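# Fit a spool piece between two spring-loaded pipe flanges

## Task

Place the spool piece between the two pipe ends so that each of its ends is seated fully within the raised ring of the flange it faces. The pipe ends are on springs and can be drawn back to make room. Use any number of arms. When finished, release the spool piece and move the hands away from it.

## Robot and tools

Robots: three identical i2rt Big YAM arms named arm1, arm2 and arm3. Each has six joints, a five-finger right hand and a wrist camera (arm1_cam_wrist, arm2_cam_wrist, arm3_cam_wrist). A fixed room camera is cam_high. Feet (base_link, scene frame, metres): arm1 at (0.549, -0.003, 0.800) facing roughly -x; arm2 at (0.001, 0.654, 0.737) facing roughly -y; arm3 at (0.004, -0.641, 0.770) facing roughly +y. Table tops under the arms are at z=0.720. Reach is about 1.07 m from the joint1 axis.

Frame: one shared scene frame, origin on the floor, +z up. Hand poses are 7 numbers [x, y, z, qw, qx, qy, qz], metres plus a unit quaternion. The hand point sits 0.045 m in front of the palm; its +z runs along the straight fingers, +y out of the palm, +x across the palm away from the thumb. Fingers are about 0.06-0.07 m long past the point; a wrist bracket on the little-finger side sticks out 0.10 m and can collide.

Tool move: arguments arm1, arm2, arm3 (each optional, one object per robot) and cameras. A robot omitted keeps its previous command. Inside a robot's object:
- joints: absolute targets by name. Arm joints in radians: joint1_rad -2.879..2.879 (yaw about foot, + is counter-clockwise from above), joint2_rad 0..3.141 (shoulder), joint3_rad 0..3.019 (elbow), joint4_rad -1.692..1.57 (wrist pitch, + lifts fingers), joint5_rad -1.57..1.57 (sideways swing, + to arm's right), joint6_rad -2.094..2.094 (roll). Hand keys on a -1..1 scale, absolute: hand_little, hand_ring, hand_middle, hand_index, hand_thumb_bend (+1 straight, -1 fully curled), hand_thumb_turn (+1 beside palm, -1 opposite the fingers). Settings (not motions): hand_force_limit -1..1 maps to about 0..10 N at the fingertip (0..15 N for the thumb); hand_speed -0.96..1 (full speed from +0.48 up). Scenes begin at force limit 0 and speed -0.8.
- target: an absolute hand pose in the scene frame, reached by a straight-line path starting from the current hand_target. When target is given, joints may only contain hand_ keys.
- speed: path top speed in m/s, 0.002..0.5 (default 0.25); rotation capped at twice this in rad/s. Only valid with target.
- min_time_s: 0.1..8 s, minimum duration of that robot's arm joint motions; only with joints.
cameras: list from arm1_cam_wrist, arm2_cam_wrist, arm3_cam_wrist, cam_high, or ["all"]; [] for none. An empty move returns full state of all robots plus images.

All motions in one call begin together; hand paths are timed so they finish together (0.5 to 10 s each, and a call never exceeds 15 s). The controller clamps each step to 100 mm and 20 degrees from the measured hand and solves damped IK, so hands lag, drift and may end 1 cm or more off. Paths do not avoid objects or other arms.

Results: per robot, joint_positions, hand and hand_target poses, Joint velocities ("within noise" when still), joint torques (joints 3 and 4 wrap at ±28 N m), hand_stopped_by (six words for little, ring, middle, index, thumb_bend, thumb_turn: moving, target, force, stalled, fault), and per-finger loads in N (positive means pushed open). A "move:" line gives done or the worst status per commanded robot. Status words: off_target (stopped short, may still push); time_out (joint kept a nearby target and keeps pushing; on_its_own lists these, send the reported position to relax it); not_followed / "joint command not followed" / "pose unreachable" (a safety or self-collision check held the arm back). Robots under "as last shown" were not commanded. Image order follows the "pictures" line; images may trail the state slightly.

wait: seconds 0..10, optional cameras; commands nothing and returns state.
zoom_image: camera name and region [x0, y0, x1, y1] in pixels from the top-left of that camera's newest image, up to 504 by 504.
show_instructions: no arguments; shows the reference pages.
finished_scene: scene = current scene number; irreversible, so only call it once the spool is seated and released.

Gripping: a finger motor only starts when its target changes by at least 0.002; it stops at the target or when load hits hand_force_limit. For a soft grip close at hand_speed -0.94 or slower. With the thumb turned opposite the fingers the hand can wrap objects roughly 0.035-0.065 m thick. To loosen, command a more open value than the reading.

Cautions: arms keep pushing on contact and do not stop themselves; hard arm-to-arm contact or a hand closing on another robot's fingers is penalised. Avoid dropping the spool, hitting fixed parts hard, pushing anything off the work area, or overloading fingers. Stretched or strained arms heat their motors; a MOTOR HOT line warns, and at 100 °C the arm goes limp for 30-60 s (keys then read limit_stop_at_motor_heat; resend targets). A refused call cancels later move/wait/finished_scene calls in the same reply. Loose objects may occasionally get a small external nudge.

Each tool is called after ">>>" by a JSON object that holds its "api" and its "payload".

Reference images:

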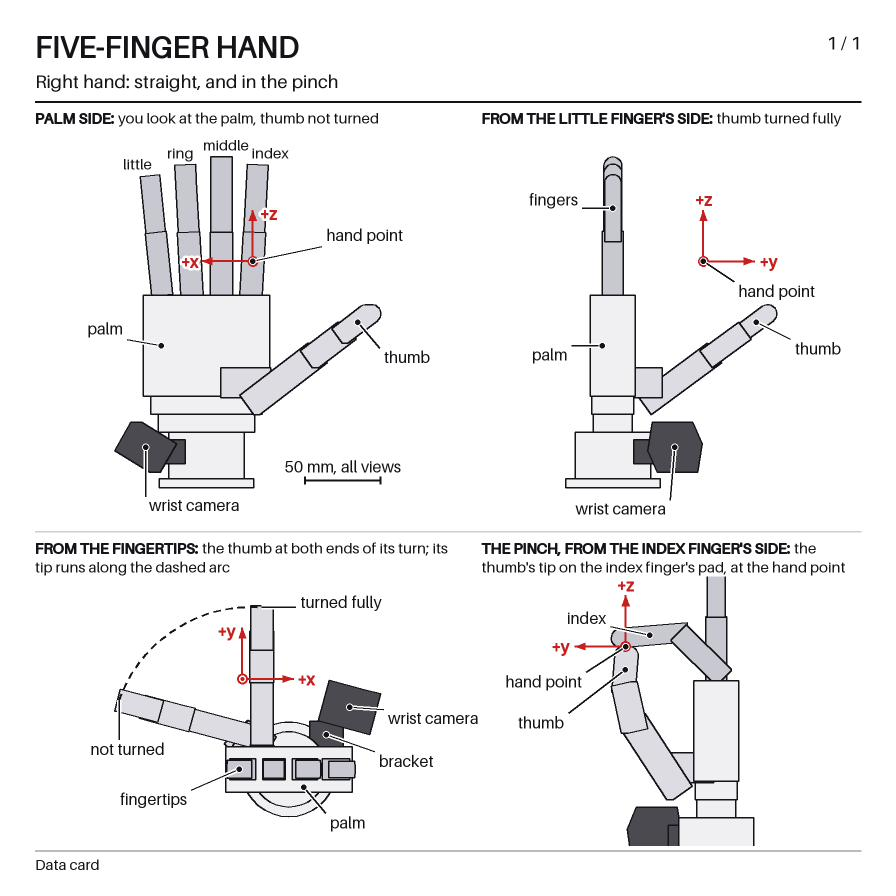

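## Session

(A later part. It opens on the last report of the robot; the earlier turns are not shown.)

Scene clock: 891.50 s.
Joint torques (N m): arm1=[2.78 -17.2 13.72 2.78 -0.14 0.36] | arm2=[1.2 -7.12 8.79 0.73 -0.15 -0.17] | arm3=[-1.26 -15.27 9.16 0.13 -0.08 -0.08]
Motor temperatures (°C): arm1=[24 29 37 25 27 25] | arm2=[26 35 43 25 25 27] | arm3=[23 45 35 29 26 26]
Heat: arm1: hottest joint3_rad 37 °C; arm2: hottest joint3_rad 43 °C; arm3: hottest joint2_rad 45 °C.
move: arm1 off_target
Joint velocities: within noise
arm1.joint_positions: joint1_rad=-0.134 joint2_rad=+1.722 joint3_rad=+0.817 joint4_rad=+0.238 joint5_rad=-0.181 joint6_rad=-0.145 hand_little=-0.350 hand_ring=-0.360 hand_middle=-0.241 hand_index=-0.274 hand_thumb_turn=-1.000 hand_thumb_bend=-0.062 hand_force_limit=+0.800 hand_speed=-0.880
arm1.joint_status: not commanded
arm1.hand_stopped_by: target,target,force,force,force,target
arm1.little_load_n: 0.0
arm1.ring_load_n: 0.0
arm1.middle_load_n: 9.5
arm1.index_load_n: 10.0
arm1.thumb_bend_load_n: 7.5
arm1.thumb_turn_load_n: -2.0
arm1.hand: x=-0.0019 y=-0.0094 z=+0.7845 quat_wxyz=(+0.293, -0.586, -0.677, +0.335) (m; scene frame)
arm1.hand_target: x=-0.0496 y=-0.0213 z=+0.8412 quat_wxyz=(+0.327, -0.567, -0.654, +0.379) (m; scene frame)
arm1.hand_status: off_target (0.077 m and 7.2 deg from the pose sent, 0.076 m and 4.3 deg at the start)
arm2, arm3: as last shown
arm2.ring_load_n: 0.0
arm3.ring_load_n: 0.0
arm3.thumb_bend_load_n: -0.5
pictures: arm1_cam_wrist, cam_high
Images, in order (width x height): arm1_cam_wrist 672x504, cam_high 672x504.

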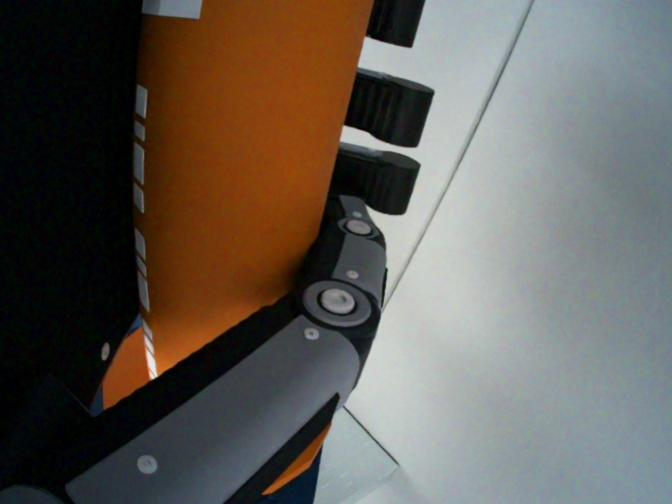

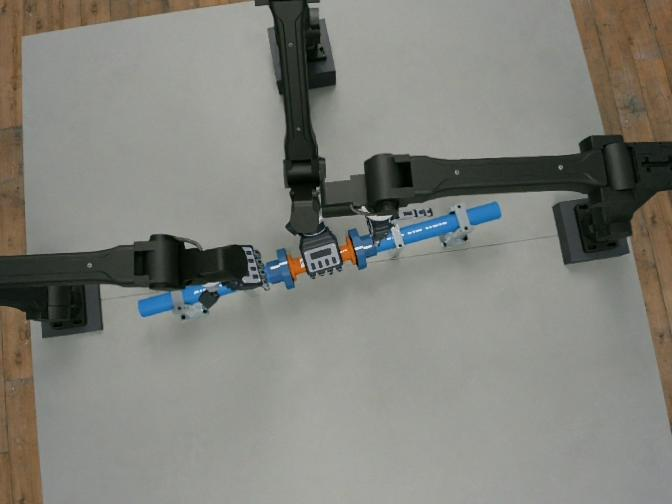

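>>> {"api": "move", "payload": {"arm1": {"target": [-0.054, -0.021, 0.868, 0.3279, -0.5679, -0.6537, 0.3774], "speed": 0.08}, "cameras": ["cam_high", "arm1_cam_wrist"]}}

>>> {"api": "zoom_image", "payload": {"camera": "cam_high", "region": [262, 215, 382, 295]}}

Scene clock: 897.47 s.
Joint torques (N m): arm1=[2.67 -21.19 13.34 2.95 -0.36 0.33] | arm2=[1.2 -7.12 8.79 0.73 -0.16 -0.17] | arm3=[-1.38 -15.38 9.18 0.08 -0.09 -0.07]
Motor temperatures (°C): arm1=[24 29 38 25 26 25] | arm2=[26 35 43 25 25 27] | arm3=[23 45 35 29 26 26]
Heat: arm1: hottest joint3_rad 38 °C; arm2: hottest joint3_rad 43 °C; arm3: hottest joint2_rad 45 °C.
move: arm1 off_target
Joint velocities: within noise
arm1.joint_positions: joint1_rad=-0.133 joint2_rad=+1.703 joint3_rad=+0.840 joint4_rad=+0.151 joint5_rad=-0.177 joint6_rad=-0.143 hand_little=-0.350 hand_ring=-0.360 hand_middle=-0.241 hand_index=-0.274 hand_thumb_turn=-1.000 hand_thumb_bend=-0.062 hand_force_limit=+0.800 hand_speed=-0.880
arm1.joint_status: not commanded
arm1.hand_stopped_by: target,target,force,force,force,target
arm1.little_load_n: 0.0
arm1.ring_load_n: 0.0
arm1.middle_load_n: 9.5
arm1.index_load_n: 10.5
arm1.thumb_bend_load_n: 7.0
arm1.thumb_turn_load_n: -2.5
arm1.hand: x=+0.0021 y=-0.0100 z=+0.7896 quat_wxyz=(+0.277, -0.595, -0.682, +0.322) (m; scene frame)
arm1.hand_target: x=-0.0465 y=-0.0216 z=+0.8699 quat_wxyz=(+0.326, -0.567, -0.654, +0.379) (m; scene frame)
arm1.hand_status: off_target (0.097 m and 9.7 deg from the pose sent, 0.099 m and 7.2 deg at the start)
arm2, arm3: as last shown
arm3.thumb_bend_load_n: 0.0
pictures: arm1_cam_wrist, cam_high
Images, in order (width x height): arm1_cam_wrist 672x504, cam_high 672x504.

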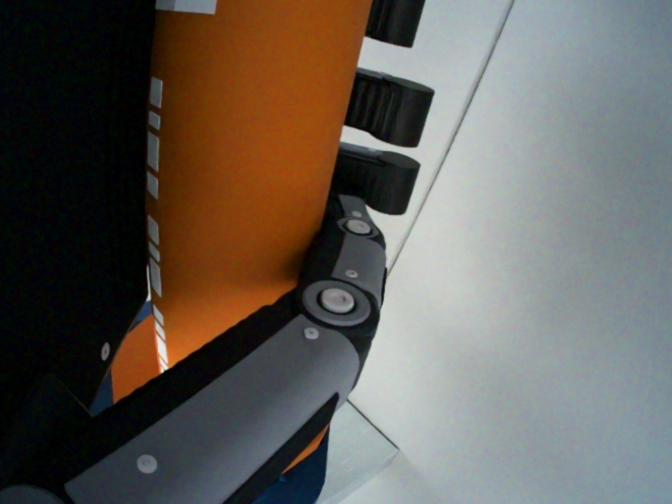

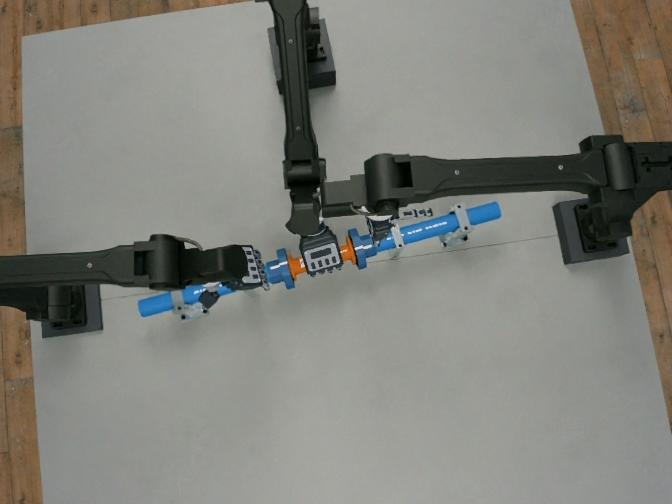

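Scaled by 4.200.

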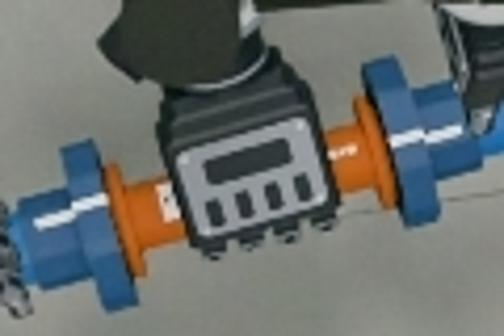

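>>> {"api": "move", "payload": {"arm1": {"target": [-0.058, -0.021, 0.890, 0.3279, -0.5679, -0.6537, 0.3774], "speed": 0.08}, "cameras": ["cam_high", "arm1_cam_wrist"]}}

>>> {"api": "zoom_image", "payload": {"camera": "cam_high", "region": [262, 215, 382, 295]}}

Scene clock: 901.30 s.
Joint torques (N m): arm1=[2.49 -22.65 12.75 2.78 -0.5 0.31] | arm2=[1.2 -7.18 8.79 0.73 -0.15 -0.17] | arm3=[-1.08 -15.5 9.21 0.09 -0.09 -0.08]
Motor temperatures (°C): arm1=[24 29 39 25 26 25] | arm2=[26 34 43 25 25 27] | arm3=[23 45 35 29 26 26]
Heat: arm1: hottest joint3_rad 39 °C; arm2: hottest joint3_rad 43 °C; arm3: hottest joint2_rad 45 °C.
move: arm1 off_target
Joint velocities: within noise
arm1.joint_positions: joint1_rad=-0.133 joint2_rad=+1.700 joint3_rad=+0.840 joint4_rad=+0.143 joint5_rad=-0.177 joint6_rad=-0.143 hand_little=-0.350 hand_ring=-0.360 hand_middle=-0.241 hand_index=-0.274 hand_thumb_turn=-1.000 hand_thumb_bend=-0.062 hand_force_limit=+0.800 hand_speed=-0.880
arm1.joint_status: not commanded
arm1.hand_stopped_by: target,target,force,force,force,target
arm1.little_load_n: 0.0
arm1.ring_load_n: 0.5
arm1.middle_load_n: 10.0
arm1.index_load_n: 10.5
arm1.thumb_bend_load_n: 7.0
arm1.thumb_turn_load_n: -3.0
arm1.hand: x=+0.0035 y=-0.0101 z=+0.7901 quat_wxyz=(+0.275, -0.596, -0.683, +0.321) (m; scene frame)
arm1.hand_target: x=-0.0420 y=-0.0199 z=+0.8753 quat_wxyz=(+0.327, -0.567, -0.654, +0.379) (m; scene frame)
arm1.hand_status: off_target (0.118 m and 10.0 deg from the pose sent, 0.117 m and 9.7 deg at the start; pose on its path clipped on 25 of 29 steps)
arm2.joint_positions: joint1_rad=-0.081 joint2_rad=+1.309 joint3_rad=+1.225 joint4_rad=-0.970 joint5_rad=-0.109 joint6_rad=-0.182 hand_little=+0.600 hand_ring=+0.600 hand_middle=+0.600 hand_index=+0.600 hand_thumb_turn=-1.000 hand_thumb_bend=+1.000 hand_force_limit=+0.600 hand_speed=+0.200
arm2.joint_status: not commanded
arm2.hand_stopped_by: target,target,target,target,target,target
arm2.little_load_n: 0.0
arm2.ring_load_n: 0.0
arm2.middle_load_n: -0.5
arm2.index_load_n: 0.0
arm2.thumb_bend_load_n: 0.0
arm2.thumb_turn_load_n: 0.0
arm2.hand: x=+0.0083 y=+0.2084 z=+0.9579 quat_wxyz=(-0.021, +0.066, -0.963, +0.262) (m; scene frame)
arm2.hand_target: x=+0.0031 y=+0.2051 z=+0.9605 quat_wxyz=(-0.018, +0.067, -0.962, +0.262) (m; scene frame)
arm2.hand_status: not commanded
arm3: as last shown
pictures: arm1_cam_wrist, cam_high
Images, in order (width x height): arm1_cam_wrist 672x504, cam_high 672x504.

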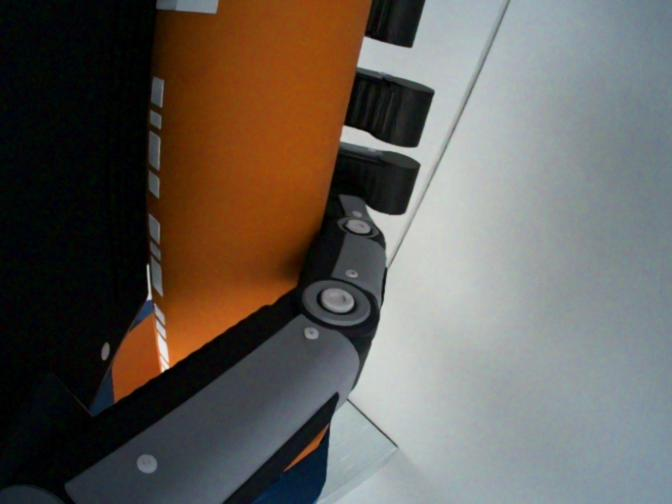

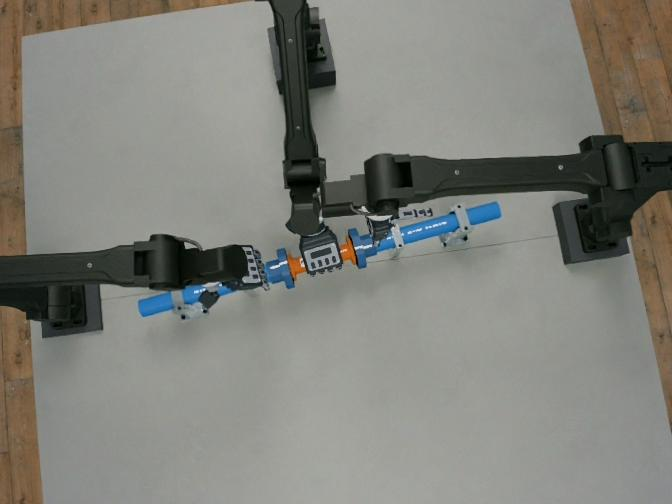

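Scaled by 4.200.

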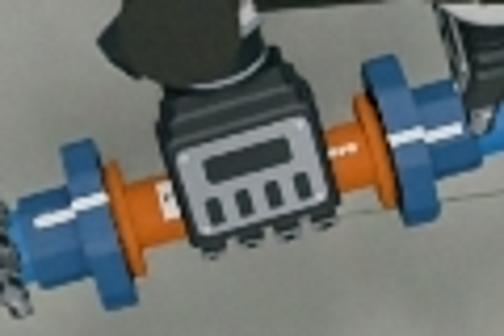

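>>> {"api": "move", "payload": {"arm2": {"target": [-0.08, 0.18, 0.935, -0.0181, 0.0674, -0.9636, 0.2582], "speed": 0.15}, "arm3": {"target": [0.085, -0.15, 0.985, 0.0, -0.9976, -0.0698, 0.0], "speed": 0.15}, "cameras": ["arm2_cam_wrist", "arm3_cam_wrist"]}}

Scene clock: 908.67 s.
Joint torques (N m): arm1=[2.61 -22.65 12.72 2.74 -0.5 0.31] | arm2=[1.49 -8.53 11.86 1.36 -0.36 -0.13] | arm3=[-1.14 -13.92 9.32 0.96 -0.05 -0.11]
Motor temperatures (°C): arm1=[24 30 39 25 27 25] | arm2=[26 34 43 25 25 27] | arm3=[23 45 35 28 26 26]
Heat: arm1: hottest joint3_rad 39 °C; arm2: hottest joint3_rad 43 °C; arm3: hottest joint2_rad 45 °C.
move: arm2 off_target; arm3 done
Joint velocities: within noise
arm1: as last shown
arm2.joint_positions: joint1_rad=-0.265 joint2_rad=+1.423 joint3_rad=+1.228 joint4_rad=-0.957 joint5_rad=-0.190 joint6_rad=-0.343 hand_little=+0.600 hand_ring=+0.600 hand_middle=+0.600 hand_index=+0.600 hand_thumb_turn=-1.000 hand_thumb_bend=+1.000 hand_force_limit=+0.600 hand_speed=+0.200
arm2.joint_status: not commanded
arm2.hand_stopped_by: target,target,target,target,target,target
arm2.little_load_n: 0.0
arm2.ring_load_n: 0.0
arm2.middle_load_n: 0.0
arm2.index_load_n: 0.0
arm2.thumb_bend_load_n: 0.0
arm2.thumb_turn_load_n: 0.0
arm2.hand: x=-0.0711 y=+0.2045 z=+0.9114 quat_wxyz=(-0.029, +0.061, -0.972, +0.227) (m; scene frame)
arm2.hand_target: x=-0.0797 y=+0.1817 z=+0.9353 quat_wxyz=(-0.018, +0.067, -0.964, +0.258) (m; scene frame)
arm2.hand_status: off_target (0.035 m and 3.9 deg from the pose sent, 0.096 m and 0.6 deg at the start)
arm3.joint_positions: joint1_rad=-0.179 joint2_rad=+1.823 joint3_rad=+1.830 joint4_rad=-1.589 joint5_rad=+0.001 joint6_rad=-0.315 hand_little=-0.990 hand_ring=+1.000 hand_middle=+1.000 hand_index=+1.000 hand_thumb_turn=-1.000 hand_thumb_bend=+1.000 hand_force_limit=+0.600 hand_speed=+0.200
arm3.joint_status: not commanded
arm3.hand_stopped_by: target,target,target,target,target,target
arm3.little_load_n: 0.5
arm3.ring_load_n: 0.0
arm3.middle_load_n: 0.0
arm3.index_load_n: 0.0
arm3.thumb_bend_load_n: -0.5
arm3.thumb_turn_load_n: 0.0
arm3.hand: x=+0.0814 y=-0.1524 z=+0.9859 quat_wxyz=(+0.006, +0.998, +0.068, -0.001) (m; scene frame)
arm3.hand_target: x=+0.0850 y=-0.1500 z=+0.9850 quat_wxyz=(+0.000, +0.998, +0.070, +0.000) (m; scene frame)
arm3.hand_status: done (0.004 m and 0.7 deg from the pose sent, 0.084 m and 0.6 deg at the start)
pictures: arm2_cam_wrist, arm3_cam_wrist
Images, in order (width x height): arm2_cam_wrist 672x504, arm3_cam_wrist 672x504.

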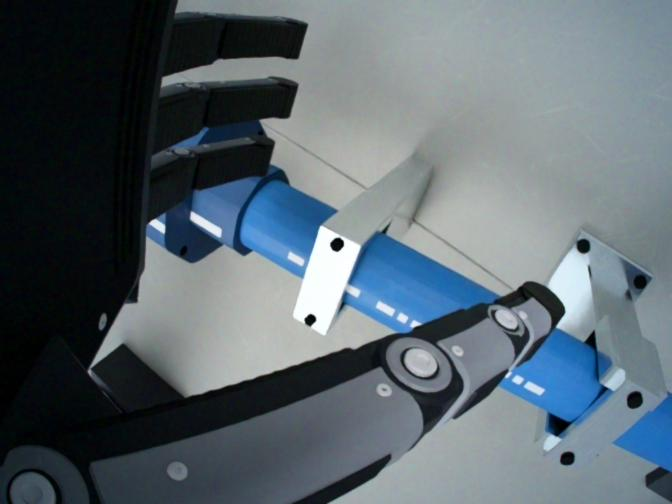

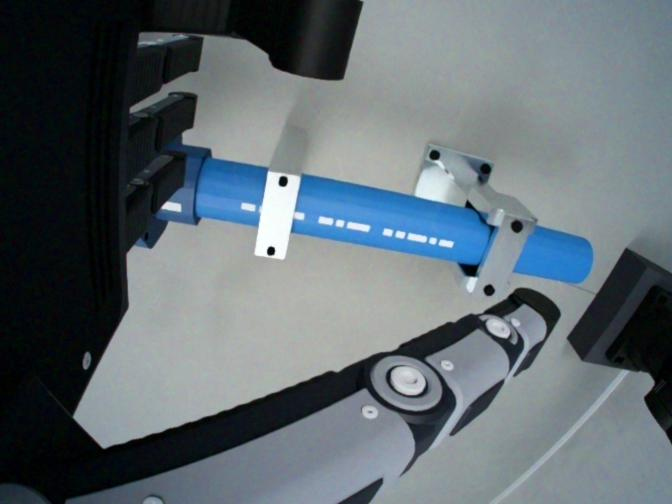

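>>> {"api": "move", "payload": {"arm2": {"target": [-0.10, 0.115, 0.985, -0.0181, 0.0674, -0.9636, 0.2582], "speed": 0.15, "joints": {"hand_little": 1, "hand_ring": 1, "hand_middle": 1, "hand_index": 1}}, "cameras": ["arm2_cam_wrist", "cam_high"]}}

Scene clock: 915.97 s.
Joint torques (N m): arm1=[2.43 -22.65 12.75 2.8 -0.5 0.31] | arm2=[1.26 -10.7 12.03 0.62 -0.37 -0.16] | arm3=[-1.2 -14.04 9.33 0.95 -0.05 -0.1]
Motor temperatures (°C): arm1=[24 31 40 25 27 25] | arm2=[26 34 43 25 25 27] | arm3=[23 44 35 28 26 26]
Heat: arm1: hottest joint3_rad 40 °C; arm2: hottest joint3_rad 43 °C; arm3: hottest joint2_rad 44 °C.
move: arm2 off_target
Joint velocities: within noise
arm1, arm3: as last shown
arm2.joint_positions: joint1_rad=-0.265 joint2_rad=+1.588 joint3_rad=+1.547 joint4_rad=-1.088 joint5_rad=-0.192 joint6_rad=-0.348 hand_little=+1.000 hand_ring=+1.000 hand_middle=+1.000 hand_index=+1.000 hand_thumb_turn=-1.000 hand_thumb_bend=+1.000 hand_force_limit=+0.600 hand_speed=+0.200
arm2.joint_status: all done
arm2.hand_stopped_by: target,target,target,target,target,target
arm2.little_load_n: 0.0
arm2.ring_load_n: 0.0
arm2.middle_load_n: -0.5
arm2.index_load_n: 0.0
arm2.thumb_bend_load_n: 0.0
arm2.thumb_turn_load_n: 0.0
arm2.hand: x=-0.0905 y=+0.1314 z=+0.9642 quat_wxyz=(-0.026, +0.064, -0.969, +0.238) (m; scene frame)
arm2.hand_target: x=-0.0997 y=+0.1162 z=+0.9850 quat_wxyz=(-0.018, +0.067, -0.963, +0.259) (m; scene frame)
arm2.hand_status: off_target (0.028 m and 2.6 deg from the pose sent, 0.119 m and 3.9 deg at the start)
arm3.little_load_n: 0.0
arm3.thumb_bend_load_n: 0.0
arm3.hand: x=+0.0814 y=-0.1524 z=+0.9859 quat_wxyz=(+0.006, +0.998, +0.069, -0.001) (m; scene frame)
pictures: arm2_cam_wrist, cam_high
Images, in order (width x height): arm2_cam_wrist 672x504, cam_high 672x504.

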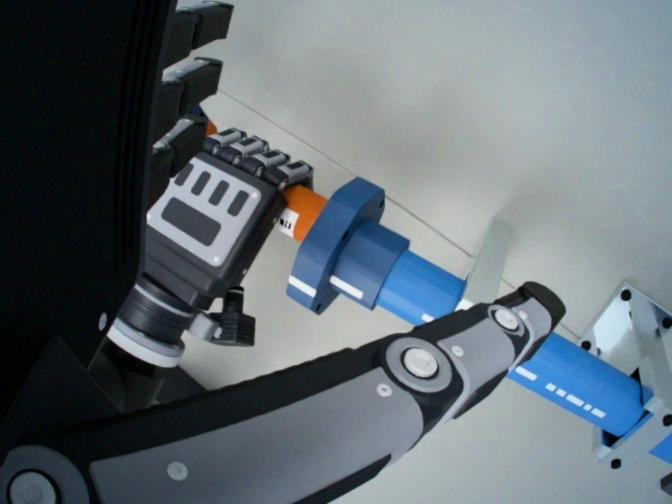

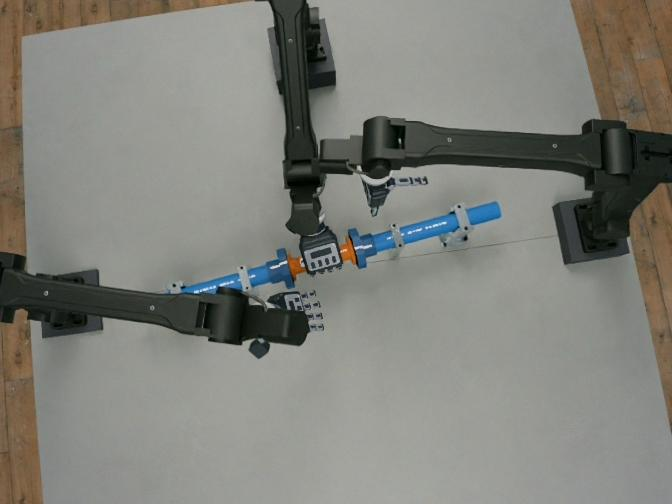

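>>> {"api": "zoom_image", "payload": {"camera": "arm2_cam_wrist", "region": [180, 80, 400, 320]}}

>>> {"api": "zoom_image", "payload": {"camera": "cam_high", "region": [262, 215, 382, 295]}}

Scaled by 2.100 from the camera's 672x504 image, which has a finer 960x720 frame.

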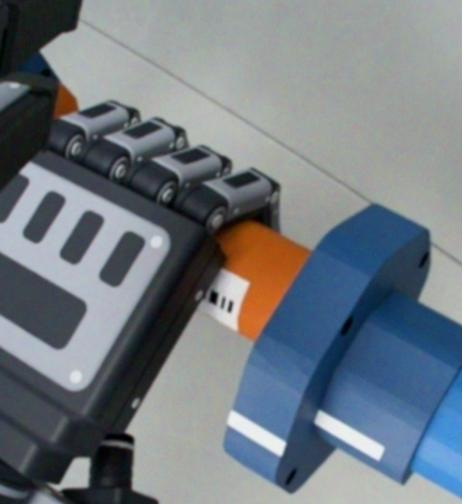

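Scaled by 4.200.

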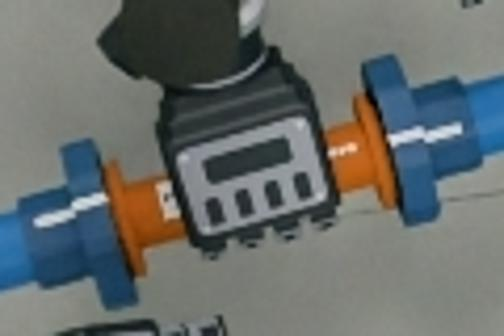

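>>> {"api": "move", "payload": {"cameras": ["arm1_cam_wrist"]}}

>>> {"api": "zoom_image", "payload": {"camera": "arm1_cam_wrist", "region": [230, 390, 370, 504]}}

>>> {"api": "zoom_image", "payload": {"camera": "arm1_cam_wrist", "region": [80, 280, 200, 430]}}

Scene clock: 932.03 s.
Joint torques (N m): arm1=[2.55 -22.42 12.72 2.77 -0.5 0.31] | arm2=[1.2 -10.64 12.14 0.61 -0.37 -0.17] | arm3=[-1.26 -13.68 9.32 0.88 -0.04 -0.11]
Motor temperatures (°C): arm1=[24 32 40 25 27 25] | arm2=[26 33 44 25 25 27] | arm3=[22 43 35 28 26 26]
Heat: arm1: hottest joint3_rad 40 °C; arm2: hottest joint3_rad 44 °C; arm3: hottest joint2_rad 43 °C.
Joint velocities: within noise
arm1.joint_positions: joint1_rad=-0.133 joint2_rad=+1.700 joint3_rad=+0.840 joint4_rad=+0.143 joint5_rad=-0.177 joint6_rad=-0.143 hand_little=-0.350 hand_ring=-0.360 hand_middle=-0.241 hand_index=-0.274 hand_thumb_turn=-1.000 hand_thumb_bend=-0.062 hand_force_limit=+0.800 hand_speed=-0.880
arm1.joint_status: not commanded
arm1.hand_stopped_by: target,target,force,force,force,target
arm1.little_load_n: 0.0
arm1.ring_load_n: 0.5
arm1.middle_load_n: 10.0
arm1.index_load_n: 10.0
arm1.thumb_bend_load_n: 7.0
arm1.thumb_turn_load_n: -3.0
arm1.hand: x=+0.0035 y=-0.0101 z=+0.7901 quat_wxyz=(+0.275, -0.596, -0.683, +0.321) (m; scene frame)
arm1.hand_target: x=-0.0420 y=-0.0199 z=+0.8753 quat_wxyz=(+0.327, -0.567, -0.654, +0.379) (m; scene frame)
arm1.hand_status: not commanded
arm2.joint_positions: joint1_rad=-0.265 joint2_rad=+1.588 joint3_rad=+1.547 joint4_rad=-1.089 joint5_rad=-0.192 joint6_rad=-0.348 hand_little=+1.000 hand_ring=+1.000 hand_middle=+1.000 hand_index=+1.000 hand_thumb_turn=-1.000 hand_thumb_bend=+1.000 hand_force_limit=+0.600 hand_speed=+0.200
arm2.joint_status: all done
arm2.hand_stopped_by: target,target,target,target,target,target
arm2.little_load_n: 0.0
arm2.ring_load_n: 0.0
arm2.middle_load_n: -0.5
arm2.index_load_n: 0.0
arm2.thumb_bend_load_n: 0.0
arm2.thumb_turn_load_n: 0.0
arm2.hand: x=-0.0905 y=+0.1315 z=+0.9642 quat_wxyz=(-0.026, +0.064, -0.969, +0.238) (m; scene frame)
arm2.hand_target: x=-0.0997 y=+0.1163 z=+0.9849 quat_wxyz=(-0.018, +0.067, -0.963, +0.259) (m; scene frame)
arm2.hand_status: off_target (0.028 m and 2.6 deg from the pose sent, 0.119 m and 3.9 deg at the start)
arm3.joint_positions: joint1_rad=-0.179 joint2_rad=+1.823 joint3_rad=+1.830 joint4_rad=-1.589 joint5_rad=+0.001 joint6_rad=-0.315 hand_little=-0.990 hand_ring=+1.000 hand_middle=+1.000 hand_index=+1.000 hand_thumb_turn=-1.000 hand_thumb_bend=+1.000 hand_force_limit=+0.600 hand_speed=+0.200
arm3.joint_status: not commanded
arm3.hand_stopped_by: target,target,target,target,target,target
arm3.little_load_n: 0.0
arm3.ring_load_n: 0.0
arm3.middle_load_n: 0.0
arm3.index_load_n: 0.0
arm3.thumb_bend_load_n: 0.0
arm3.thumb_turn_load_n: 0.0
arm3.hand: x=+0.0814 y=-0.1524 z=+0.9859 quat_wxyz=(+0.006, +0.998, +0.069, -0.001) (m; scene frame)
arm3.hand_target: x=+0.0850 y=-0.1500 z=+0.9850 quat_wxyz=(+0.000, +0.998, +0.070, +0.000) (m; scene frame)
arm3.hand_status: not commanded
pictures: arm1_cam_wrist
Images, in order (width x height): arm1_cam_wrist 672x504.

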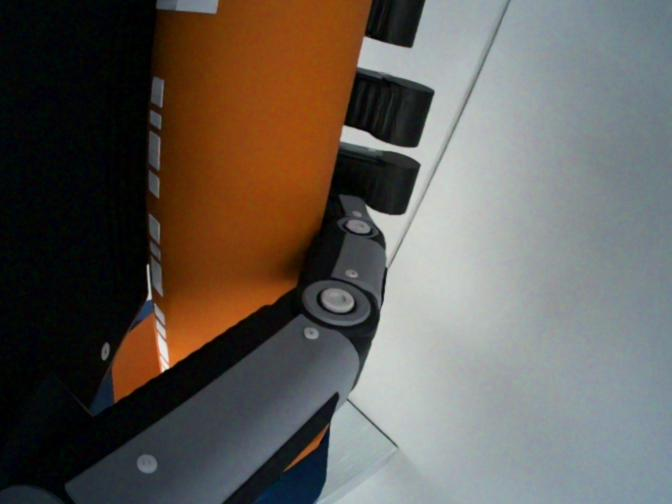

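Scaled by 3.600 from the camera's 672x504 image, which has a finer 960x720 frame.

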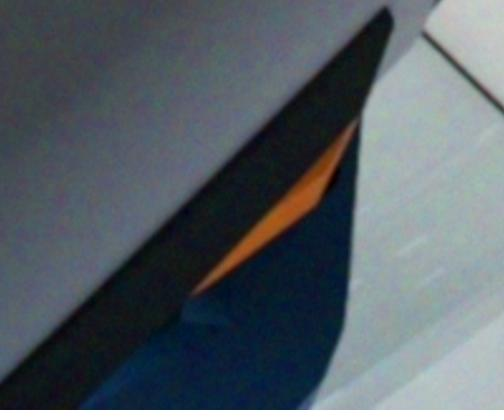

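Scaled by 3.360 from the camera's 672x504 image, which has a finer 960x720 frame.

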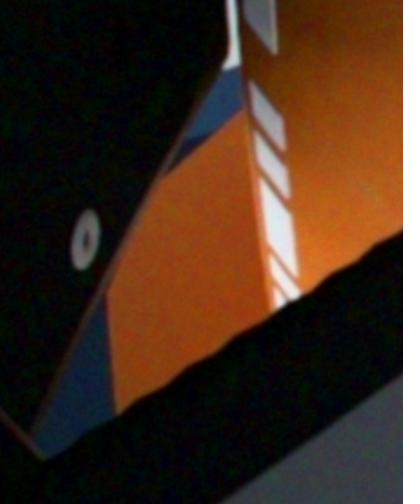

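>>> {"api": "move", "payload": {"cameras": ["cam_high"]}}

>>> {"api": "zoom_image", "payload": {"camera": "cam_high", "region": [270, 240, 310, 295]}}

>>> {"api": "zoom_image", "payload": {"camera": "cam_high", "region": [335, 222, 375, 277]}}

Scene clock: 963.77 s.
Joint torques (N m): arm1=[2.49 -22.48 12.74 2.77 -0.5 0.32] | arm2=[1.2 -10.64 12.14 0.61 -0.37 -0.17] | arm3=[-1.38 -13.68 9.31 0.95 -0.04 -0.11]
Motor temperatures (°C): arm1=[24 33 41 25 27 25] | arm2=[26 32 46 25 25 27] | arm3=[22 42 35 28 26 26]
Heat: arm1: hottest joint3_rad 41 °C; arm2: hottest joint3_rad 46 °C; arm3: hottest joint2_rad 42 °C.
Joint velocities: within noise
arm1.joint_positions: joint1_rad=-0.133 joint2_rad=+1.700 joint3_rad=+0.840 joint4_rad=+0.143 joint5_rad=-0.177 joint6_rad=-0.143 hand_little=-0.350 hand_ring=-0.360 hand_middle=-0.241 hand_index=-0.274 hand_thumb_turn=-1.000 hand_thumb_bend=-0.062 hand_force_limit=+0.800 hand_speed=-0.880
arm1.joint_status: not commanded
arm1.hand_stopped_by: target,target,force,force,force,target
arm1.little_load_n: 0.0
arm1.ring_load_n: 0.5
arm1.middle_load_n: 9.5
arm1.index_load_n: 10.5
arm1.thumb_bend_load_n: 7.0
arm1.thumb_turn_load_n: -3.0
arm1.hand: x=+0.0035 y=-0.0101 z=+0.7901 quat_wxyz=(+0.275, -0.596, -0.683, +0.321) (m; scene frame)
arm1.hand_target: x=-0.0420 y=-0.0199 z=+0.8753 quat_wxyz=(+0.327, -0.567, -0.654, +0.379) (m; scene frame)
arm1.hand_status: not commanded
arm2.joint_positions: joint1_rad=-0.265 joint2_rad=+1.588 joint3_rad=+1.547 joint4_rad=-1.089 joint5_rad=-0.192 joint6_rad=-0.348 hand_little=+1.000 hand_ring=+1.000 hand_middle=+1.000 hand_index=+1.000 hand_thumb_turn=-1.000 hand_thumb_bend=+1.000 hand_force_limit=+0.600 hand_speed=+0.200
arm2.joint_status: all done
arm2.hand_stopped_by: target,target,target,target,target,target
arm2.little_load_n: 0.0
arm2.ring_load_n: 0.0
arm2.middle_load_n: 0.0
arm2.index_load_n: 0.0
arm2.thumb_bend_load_n: 0.0
arm2.thumb_turn_load_n: 0.0
arm2.hand: x=-0.0905 y=+0.1315 z=+0.9642 quat_wxyz=(-0.026, +0.064, -0.969, +0.238) (m; scene frame)
arm2.hand_target: x=-0.0997 y=+0.1163 z=+0.9849 quat_wxyz=(-0.018, +0.067, -0.963, +0.259) (m; scene frame)
arm2.hand_status: off_target (0.028 m and 2.6 deg from the pose sent, 0.119 m and 3.9 deg at the start)
arm3.joint_positions: joint1_rad=-0.179 joint2_rad=+1.823 joint3_rad=+1.830 joint4_rad=-1.589 joint5_rad=+0.001 joint6_rad=-0.315 hand_little=-0.990 hand_ring=+1.000 hand_middle=+1.000 hand_index=+1.000 hand_thumb_turn=-1.000 hand_thumb_bend=+1.000 hand_force_limit=+0.600 hand_speed=+0.200
arm3.joint_status: not commanded
arm3.hand_stopped_by: target,target,target,target,target,target
arm3.little_load_n: 0.0
arm3.ring_load_n: 0.0
arm3.middle_load_n: 0.0
arm3.index_load_n: 0.0
arm3.thumb_bend_load_n: 0.0
arm3.thumb_turn_load_n: 0.0
arm3.hand: x=+0.0814 y=-0.1524 z=+0.9859 quat_wxyz=(+0.006, +0.998, +0.069, -0.001) (m; scene frame)
arm3.hand_target: x=+0.0850 y=-0.1500 z=+0.9850 quat_wxyz=(+0.000, +0.998, +0.070, +0.000) (m; scene frame)
arm3.hand_status: not commanded
pictures: cam_high
Images, in order (width x height): cam_high 672x504.

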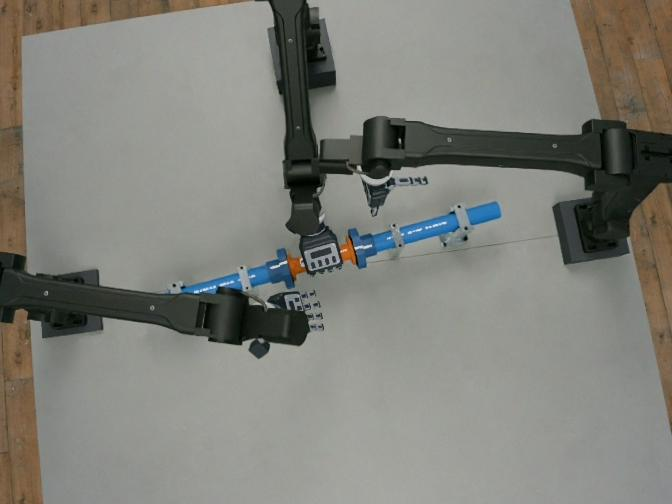

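Scaled by 9.164.

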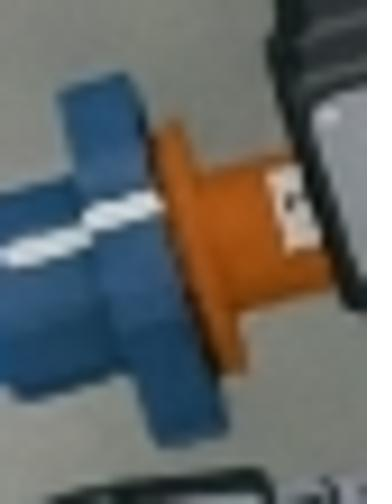

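Scaled by 9.164.

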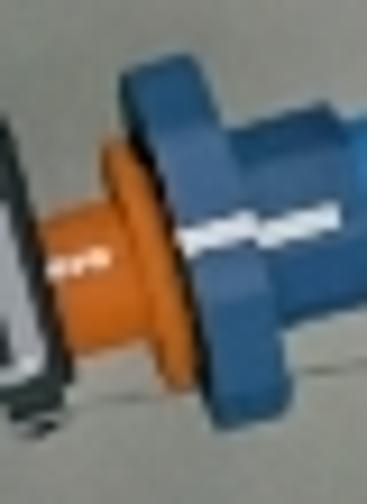

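>>> {"api": "move", "payload": {"arm1": {"target": [-0.040, -0.019, 0.815, 0.3279, -0.5679, -0.6537, 0.3774], "speed": 0.08}, "cameras": ["cam_high"]}}

>>> {"api": "zoom_image", "payload": {"camera": "cam_high", "region": [265, 222, 375, 297]}}

>>> {"api": "move", "payload": {"arm1": {"target": [-0.035, -0.019, 0.785, 0.3279, -0.5679, -0.6537, 0.3774], "speed": 0.08}, "cameras": ["cam_high"]}}

>>> {"api": "zoom_image", "payload": {"camera": "cam_high", "region": [265, 222, 375, 297]}}

Scene clock: 982.53 s.
Joint torques (N m): arm1=[2.49 -14.33 9.78 5.31 -0.27 0.25] | arm2=[1.26 -10.64 12.14 0.61 -0.37 -0.17] | arm3=[-1.32 -13.92 9.31 0.94 -0.04 -0.1]
Motor temperatures (°C): arm1=[24 34 42 25 27 25] | arm2=[26 32 47 25 25 27] | arm3=[22 41 35 28 25 26]
Heat: arm1: hottest joint3_rad 42 °C; arm2: hottest joint3_rad 47 °C; arm3: hottest joint2_rad 41 °C.
move: arm1 off_target
Joint velocities: within noise
arm1.joint_positions: joint1_rad=-0.133 joint2_rad=+1.716 joint3_rad=+0.812 joint4_rad=+0.250 joint5_rad=-0.182 joint6_rad=-0.139 hand_little=-0.350 hand_ring=-0.360 hand_middle=-0.241 hand_index=-0.274 hand_thumb_turn=-1.000 hand_thumb_bend=-0.062 hand_force_limit=+0.800 hand_speed=-0.880
arm1.joint_status: not commanded
arm1.hand_stopped_by: target,target,force,force,force,target
arm1.little_load_n: 0.0
arm1.ring_load_n: 0.0
arm1.middle_load_n: 9.0
arm1.index_load_n: 9.5
arm1.thumb_bend_load_n: 7.0
arm1.thumb_turn_load_n: -2.5
arm1.hand: x=-0.0028 y=-0.0107 z=+0.7881 quat_wxyz=(+0.296, -0.585, -0.674, +0.340) (m; scene frame)
arm1.hand_target: x=-0.0366 y=-0.0192 z=+0.8171 quat_wxyz=(+0.326, -0.568, -0.655, +0.378) (m; scene frame)
arm1.hand_status: off_target (0.047 m and 6.5 deg from the pose sent, 0.051 m and 10.0 deg at the start)
arm2, arm3: as last shown
pictures: cam_high
Images, in order (width x height): cam_high 672x504.

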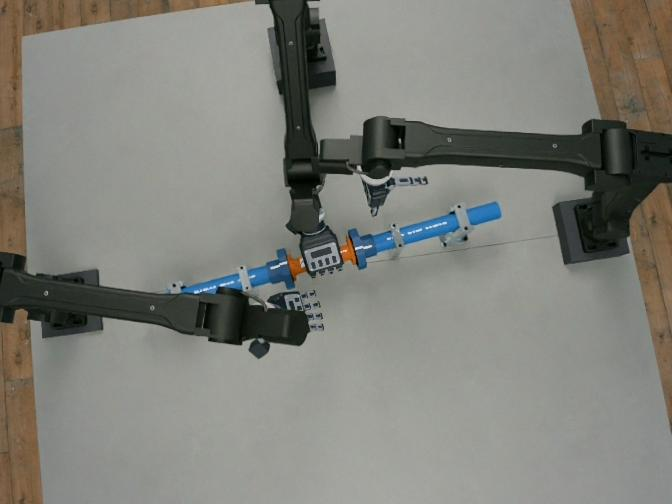

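Scaled by 4.582.

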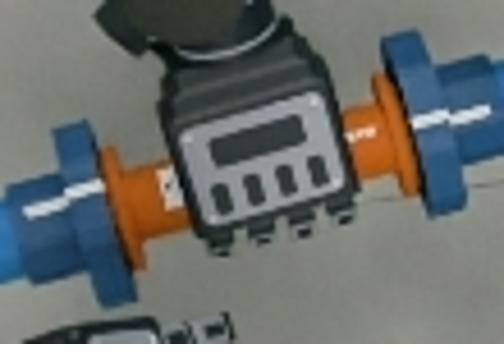

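Scene clock: 983.67 s.
Joint torques (N m): arm1=[2.43 -12.63 8.32 4.31 0.07 0.2] | arm2=[1.2 -10.64 12.14 0.62 -0.37 -0.17] | arm3=[-1.03 -13.92 9.26 0.96 -0.05 -0.1]
Motor temperatures (°C): arm1=[24 33 42 25 27 25] | arm2=[26 32 47 25 25 27] | arm3=[22 41 35 28 25 26]
Heat: arm1: hottest joint3_rad 42 °C; arm2: hottest joint3_rad 47 °C; arm3: hottest joint2_rad 41 °C.
move: arm1 off_target
Joint velocities: within noise
arm1.joint_positions: joint1_rad=-0.133 joint2_rad=+1.763 joint3_rad=+0.802 joint4_rad=+0.370 joint5_rad=-0.190 joint6_rad=-0.135 hand_little=-0.350 hand_ring=-0.360 hand_middle=-0.241 hand_index=-0.274 hand_thumb_turn=-1.000 hand_thumb_bend=-0.062 hand_force_limit=+0.800 hand_speed=-0.880
arm1.joint_status: not commanded
arm1.hand_stopped_by: target,target,force,force,force,target
arm1.little_load_n: 0.0
arm1.ring_load_n: 0.0
arm1.middle_load_n: 9.0
arm1.index_load_n: 9.5
arm1.thumb_bend_load_n: 7.0
arm1.thumb_turn_load_n: -2.0
arm1.hand: x=-0.0151 y=-0.0112 z=+0.7805 quat_wxyz=(+0.316, -0.573, -0.665, +0.359) (m; scene frame)
arm1.hand_target: x=-0.0338 y=-0.0192 z=+0.7858 quat_wxyz=(+0.327, -0.568, -0.654, +0.377) (m; scene frame)
arm1.hand_status: off_target (0.022 m and 2.9 deg from the pose sent, 0.034 m and 6.5 deg at the start)
arm2, arm3: as last shown
pictures: cam_high
Images, in order (width x height): cam_high 672x504.

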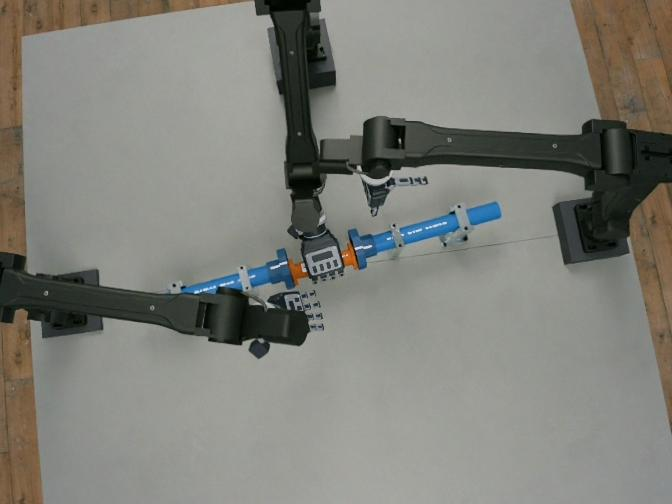

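Scaled by 4.582.

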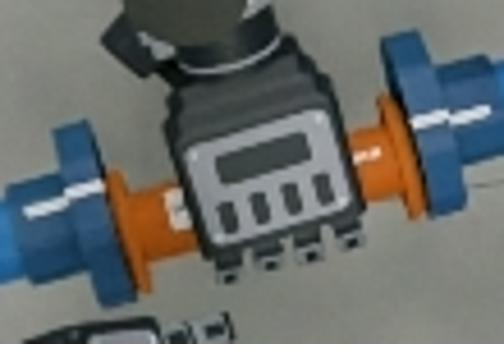

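>>> {"api": "move", "payload": {"arm1": {"target": [-0.01, -0.016, 0.840, 0.3264, -0.5654, -0.6558, 0.3789], "speed": 0.06}, "cameras": ["cam_high"]}}

>>> {"api": "zoom_image", "payload": {"camera": "cam_high", "region": [265, 222, 375, 297]}}

Scene clock: 998.73 s.
Joint torques (N m): arm1=[1.44 -22.36 6.12 2.21 -0.59 0.13] | arm2=[1.2 -10.64 12.14 0.61 -0.37 -0.17] | arm3=[-1.14 -13.92 9.31 0.9 -0.04 -0.1]
Motor temperatures (°C): arm1=[24 32 39 25 27 25] | arm2=[26 32 47 25 25 27] | arm3=[22 41 35 28 25 26]
Heat: arm1: hottest joint3_rad 39 °C; arm2: hottest joint3_rad 47 °C; arm3: hottest joint2_rad 41 °C.
move: arm1 off_target
Joint velocities: within noise
arm1.joint_positions: joint1_rad=-0.133 joint2_rad=+1.711 joint3_rad=+0.795 joint4_rad=+0.292 joint5_rad=-0.191 joint6_rad=-0.139 hand_little=-0.350 hand_ring=-0.360 hand_middle=-0.241 hand_index=-0.274 hand_thumb_turn=-1.000 hand_thumb_bend=-0.062 hand_force_limit=+0.800 hand_speed=-0.880
arm1.joint_status: not commanded
arm1.hand_stopped_by: target,target,force,force,force,target
arm1.little_load_n: 0.0
arm1.ring_load_n: 2.5
arm1.middle_load_n: 10.0
arm1.index_load_n: 10.5
arm1.thumb_bend_load_n: 6.5
arm1.thumb_turn_load_n: -2.5
arm1.hand: x=-0.0030 y=-0.0123 z=+0.7910 quat_wxyz=(+0.304, -0.578, -0.671, +0.350) (m; scene frame)
arm1.hand_target: x=-0.0105 y=-0.0162 z=+0.8373 quat_wxyz=(+0.326, -0.565, -0.656, +0.379) (m; scene frame)
arm1.hand_status: off_target (0.050 m and 4.8 deg from the pose sent, 0.060 m and 2.9 deg at the start)
arm2, arm3: as last shown
pictures: cam_high
Images, in order (width x height): cam_high 672x504.

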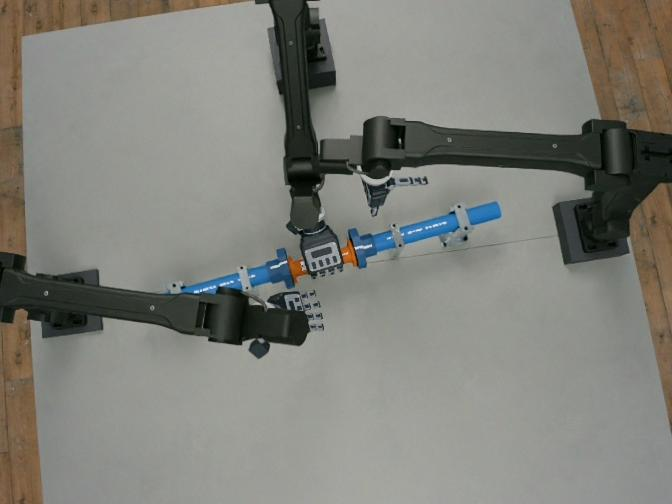

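Scaled by 4.582.

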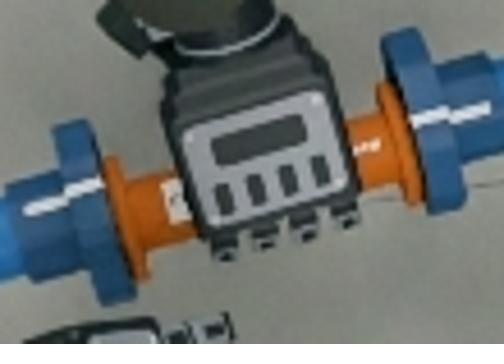

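>>> {"api": "move", "payload": {"arm1": {"target": [0.006, -0.014, 0.848, 0.3264, -0.5654, -0.6558, 0.3789], "speed": 0.06}, "cameras": ["cam_high"]}}

>>> {"api": "zoom_image", "payload": {"camera": "cam_high", "region": [265, 222, 375, 297]}}

Scene clock: 1002.13 s.
Joint torques (N m): arm1=[0.97 -20.42 6.61 2.25 -0.81 0.16] | arm2=[1.26 -10.7 12.15 0.62 -0.37 -0.17] | arm3=[-1.2 -13.8 9.29 0.94 -0.06 -0.1]
Motor temperatures (°C): arm1=[24 32 39 25 27 25] | arm2=[26 32 48 25 25 27] | arm3=[22 41 35 28 25 26]
Heat: arm1: hottest joint3_rad 39 °C; arm2: hottest joint3_rad 48 °C; arm3: hottest joint2_rad 41 °C.
move: arm1 off_target
Joint velocities: within noise
arm1.joint_positions: joint1_rad=-0.134 joint2_rad=+1.644 joint3_rad=+0.754 joint4_rad=+0.272 joint5_rad=-0.192 joint6_rad=-0.147 hand_little=-0.350 hand_ring=-0.360 hand_middle=-0.241 hand_index=-0.274 hand_thumb_turn=-1.000 hand_thumb_bend=-0.062 hand_force_limit=+0.800 hand_speed=-0.880
arm1.joint_status: not commanded
arm1.hand_stopped_by: target,target,force,force,force,target
arm1.little_load_n: 0.0
arm1.ring_load_n: 2.0
arm1.middle_load_n: 10.0
arm1.index_load_n: 10.5
arm1.thumb_bend_load_n: 7.0
arm1.thumb_turn_load_n: -2.5
arm1.hand: x=+0.0127 y=-0.0127 z=+0.8053 quat_wxyz=(+0.307, -0.575, -0.672, +0.351) (m; scene frame)
arm1.hand_target: x=+0.0056 y=-0.0142 z=+0.8459 quat_wxyz=(+0.326, -0.565, -0.656, +0.379) (m; scene frame)
arm1.hand_status: off_target (0.043 m and 4.4 deg from the pose sent, 0.058 m and 4.8 deg at the start)
arm2, arm3: as last shown
pictures: cam_high
Images, in order (width x height): cam_high 672x504.

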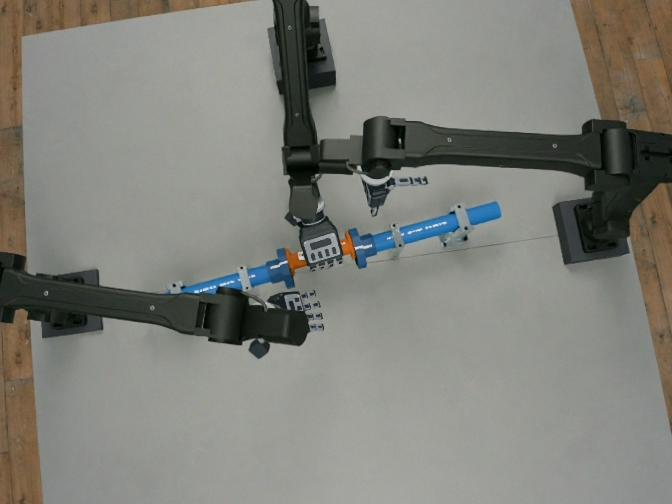

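Scaled by 4.582.

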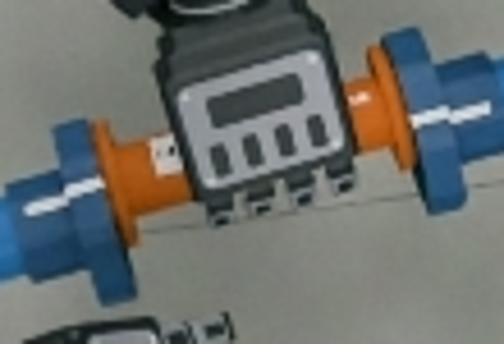

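>>> {"api": "move", "payload": {"cameras": ["arm1_cam_wrist"]}}

>>> {"api": "zoom_image", "payload": {"camera": "arm1_cam_wrist", "region": [80, 260, 200, 430]}}

>>> {"api": "zoom_image", "payload": {"camera": "arm1_cam_wrist", "region": [230, 370, 390, 504]}}

Scene clock: 1009.93 s.
Joint torques (N m): arm1=[0.85 -20.42 6.57 2.21 -0.81 0.16] | arm2=[1.2 -10.64 12.14 0.61 -0.37 -0.17] | arm3=[-1.08 -13.92 9.29 0.95 -0.06 -0.1]
Motor temperatures (°C): arm1=[24 32 38 25 27 25] | arm2=[26 32 48 25 25 27] | arm3=[22 41 35 28 25 26]
Heat: arm1: hottest joint3_rad 38 °C; arm2: hottest joint3_rad 48 °C; arm3: hottest joint2_rad 41 °C.
Joint velocities: within noise
arm1.joint_positions: joint1_rad=-0.134 joint2_rad=+1.644 joint3_rad=+0.754 joint4_rad=+0.272 joint5_rad=-0.192 joint6_rad=-0.147 hand_little=-0.350 hand_ring=-0.360 hand_middle=-0.241 hand_index=-0.274 hand_thumb_turn=-1.000 hand_thumb_bend=-0.062 hand_force_limit=+0.800 hand_speed=-0.880
arm1.joint_status: not commanded
arm1.hand_stopped_by: target,target,force,force,force,target
arm1.little_load_n: 0.0
arm1.ring_load_n: 2.0
arm1.middle_load_n: 10.0
arm1.index_load_n: 10.5
arm1.thumb_bend_load_n: 7.0
arm1.thumb_turn_load_n: -2.5
arm1.hand: x=+0.0127 y=-0.0127 z=+0.8053 quat_wxyz=(+0.307, -0.575, -0.672, +0.351) (m; scene frame)
arm1.hand_target: x=+0.0056 y=-0.0142 z=+0.8459 quat_wxyz=(+0.326, -0.565, -0.656, +0.379) (m; scene frame)
arm1.hand_status: off_target (0.043 m and 4.4 deg from the pose sent, 0.058 m and 4.8 deg at the start)
arm2.joint_positions: joint1_rad=-0.265 joint2_rad=+1.588 joint3_rad=+1.547 joint4_rad=-1.089 joint5_rad=-0.192 joint6_rad=-0.348 hand_little=+1.000 hand_ring=+1.000 hand_middle=+1.000 hand_index=+1.000 hand_thumb_turn=-1.000 hand_thumb_bend=+1.000 hand_force_limit=+0.600 hand_speed=+0.200
arm2.joint_status: not commanded
arm2.hand_stopped_by: target,target,target,target,target,target
arm2.little_load_n: 0.0
arm2.ring_load_n: 0.0
arm2.middle_load_n: 0.0
arm2.index_load_n: 0.0
arm2.thumb_bend_load_n: 0.0
arm2.thumb_turn_load_n: 0.0
arm2.hand: x=-0.0905 y=+0.1315 z=+0.9642 quat_wxyz=(-0.026, +0.064, -0.969, +0.238) (m; scene frame)
arm2.hand_target: x=-0.0997 y=+0.1163 z=+0.9849 quat_wxyz=(-0.018, +0.067, -0.963, +0.259) (m; scene frame)
arm2.hand_status: not commanded
arm3.joint_positions: joint1_rad=-0.179 joint2_rad=+1.823 joint3_rad=+1.830 joint4_rad=-1.589 joint5_rad=+0.001 joint6_rad=-0.315 hand_little=-0.990 hand_ring=+1.000 hand_middle=+1.000 hand_index=+1.000 hand_thumb_turn=-1.000 hand_thumb_bend=+1.000 hand_force_limit=+0.600 hand_speed=+0.200
arm3.joint_status: not commanded
arm3.hand_stopped_by: target,target,target,target,target,target
arm3.little_load_n: 0.5
arm3.ring_load_n: 0.0
arm3.middle_load_n: 0.0
arm3.index_load_n: 0.0
arm3.thumb_bend_load_n: 0.0
arm3.thumb_turn_load_n: 0.0
arm3.hand: x=+0.0814 y=-0.1524 z=+0.9859 quat_wxyz=(+0.006, +0.998, +0.069, -0.001) (m; scene frame)
arm3.hand_target: x=+0.0850 y=-0.1500 z=+0.9850 quat_wxyz=(+0.000, +0.998, +0.070, +0.000) (m; scene frame)
arm3.hand_status: not commanded
pictures: arm1_cam_wrist
Images, in order (width x height): arm1_cam_wrist 672x504.

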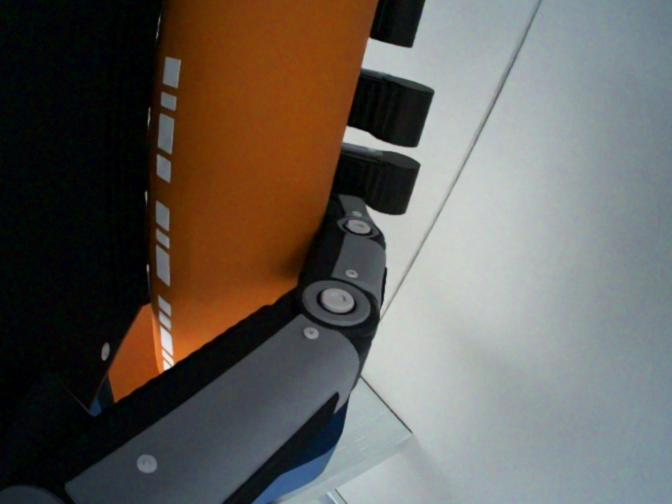

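Scaled by 2.965 from the camera's 672x504 image, which has a finer 960x720 frame.

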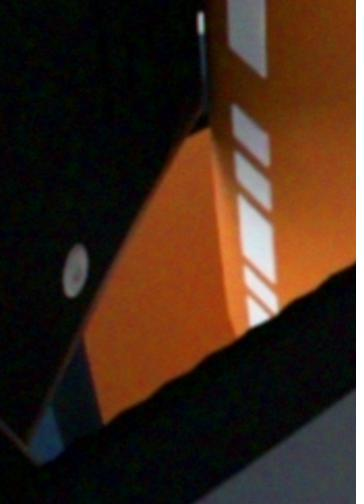

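Scaled by 3.150 from the camera's 672x504 image, which has a finer 960x720 frame.

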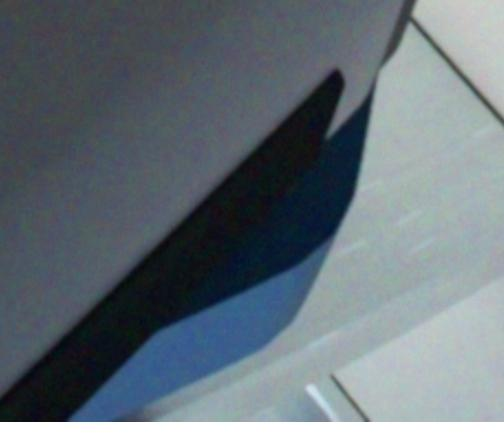

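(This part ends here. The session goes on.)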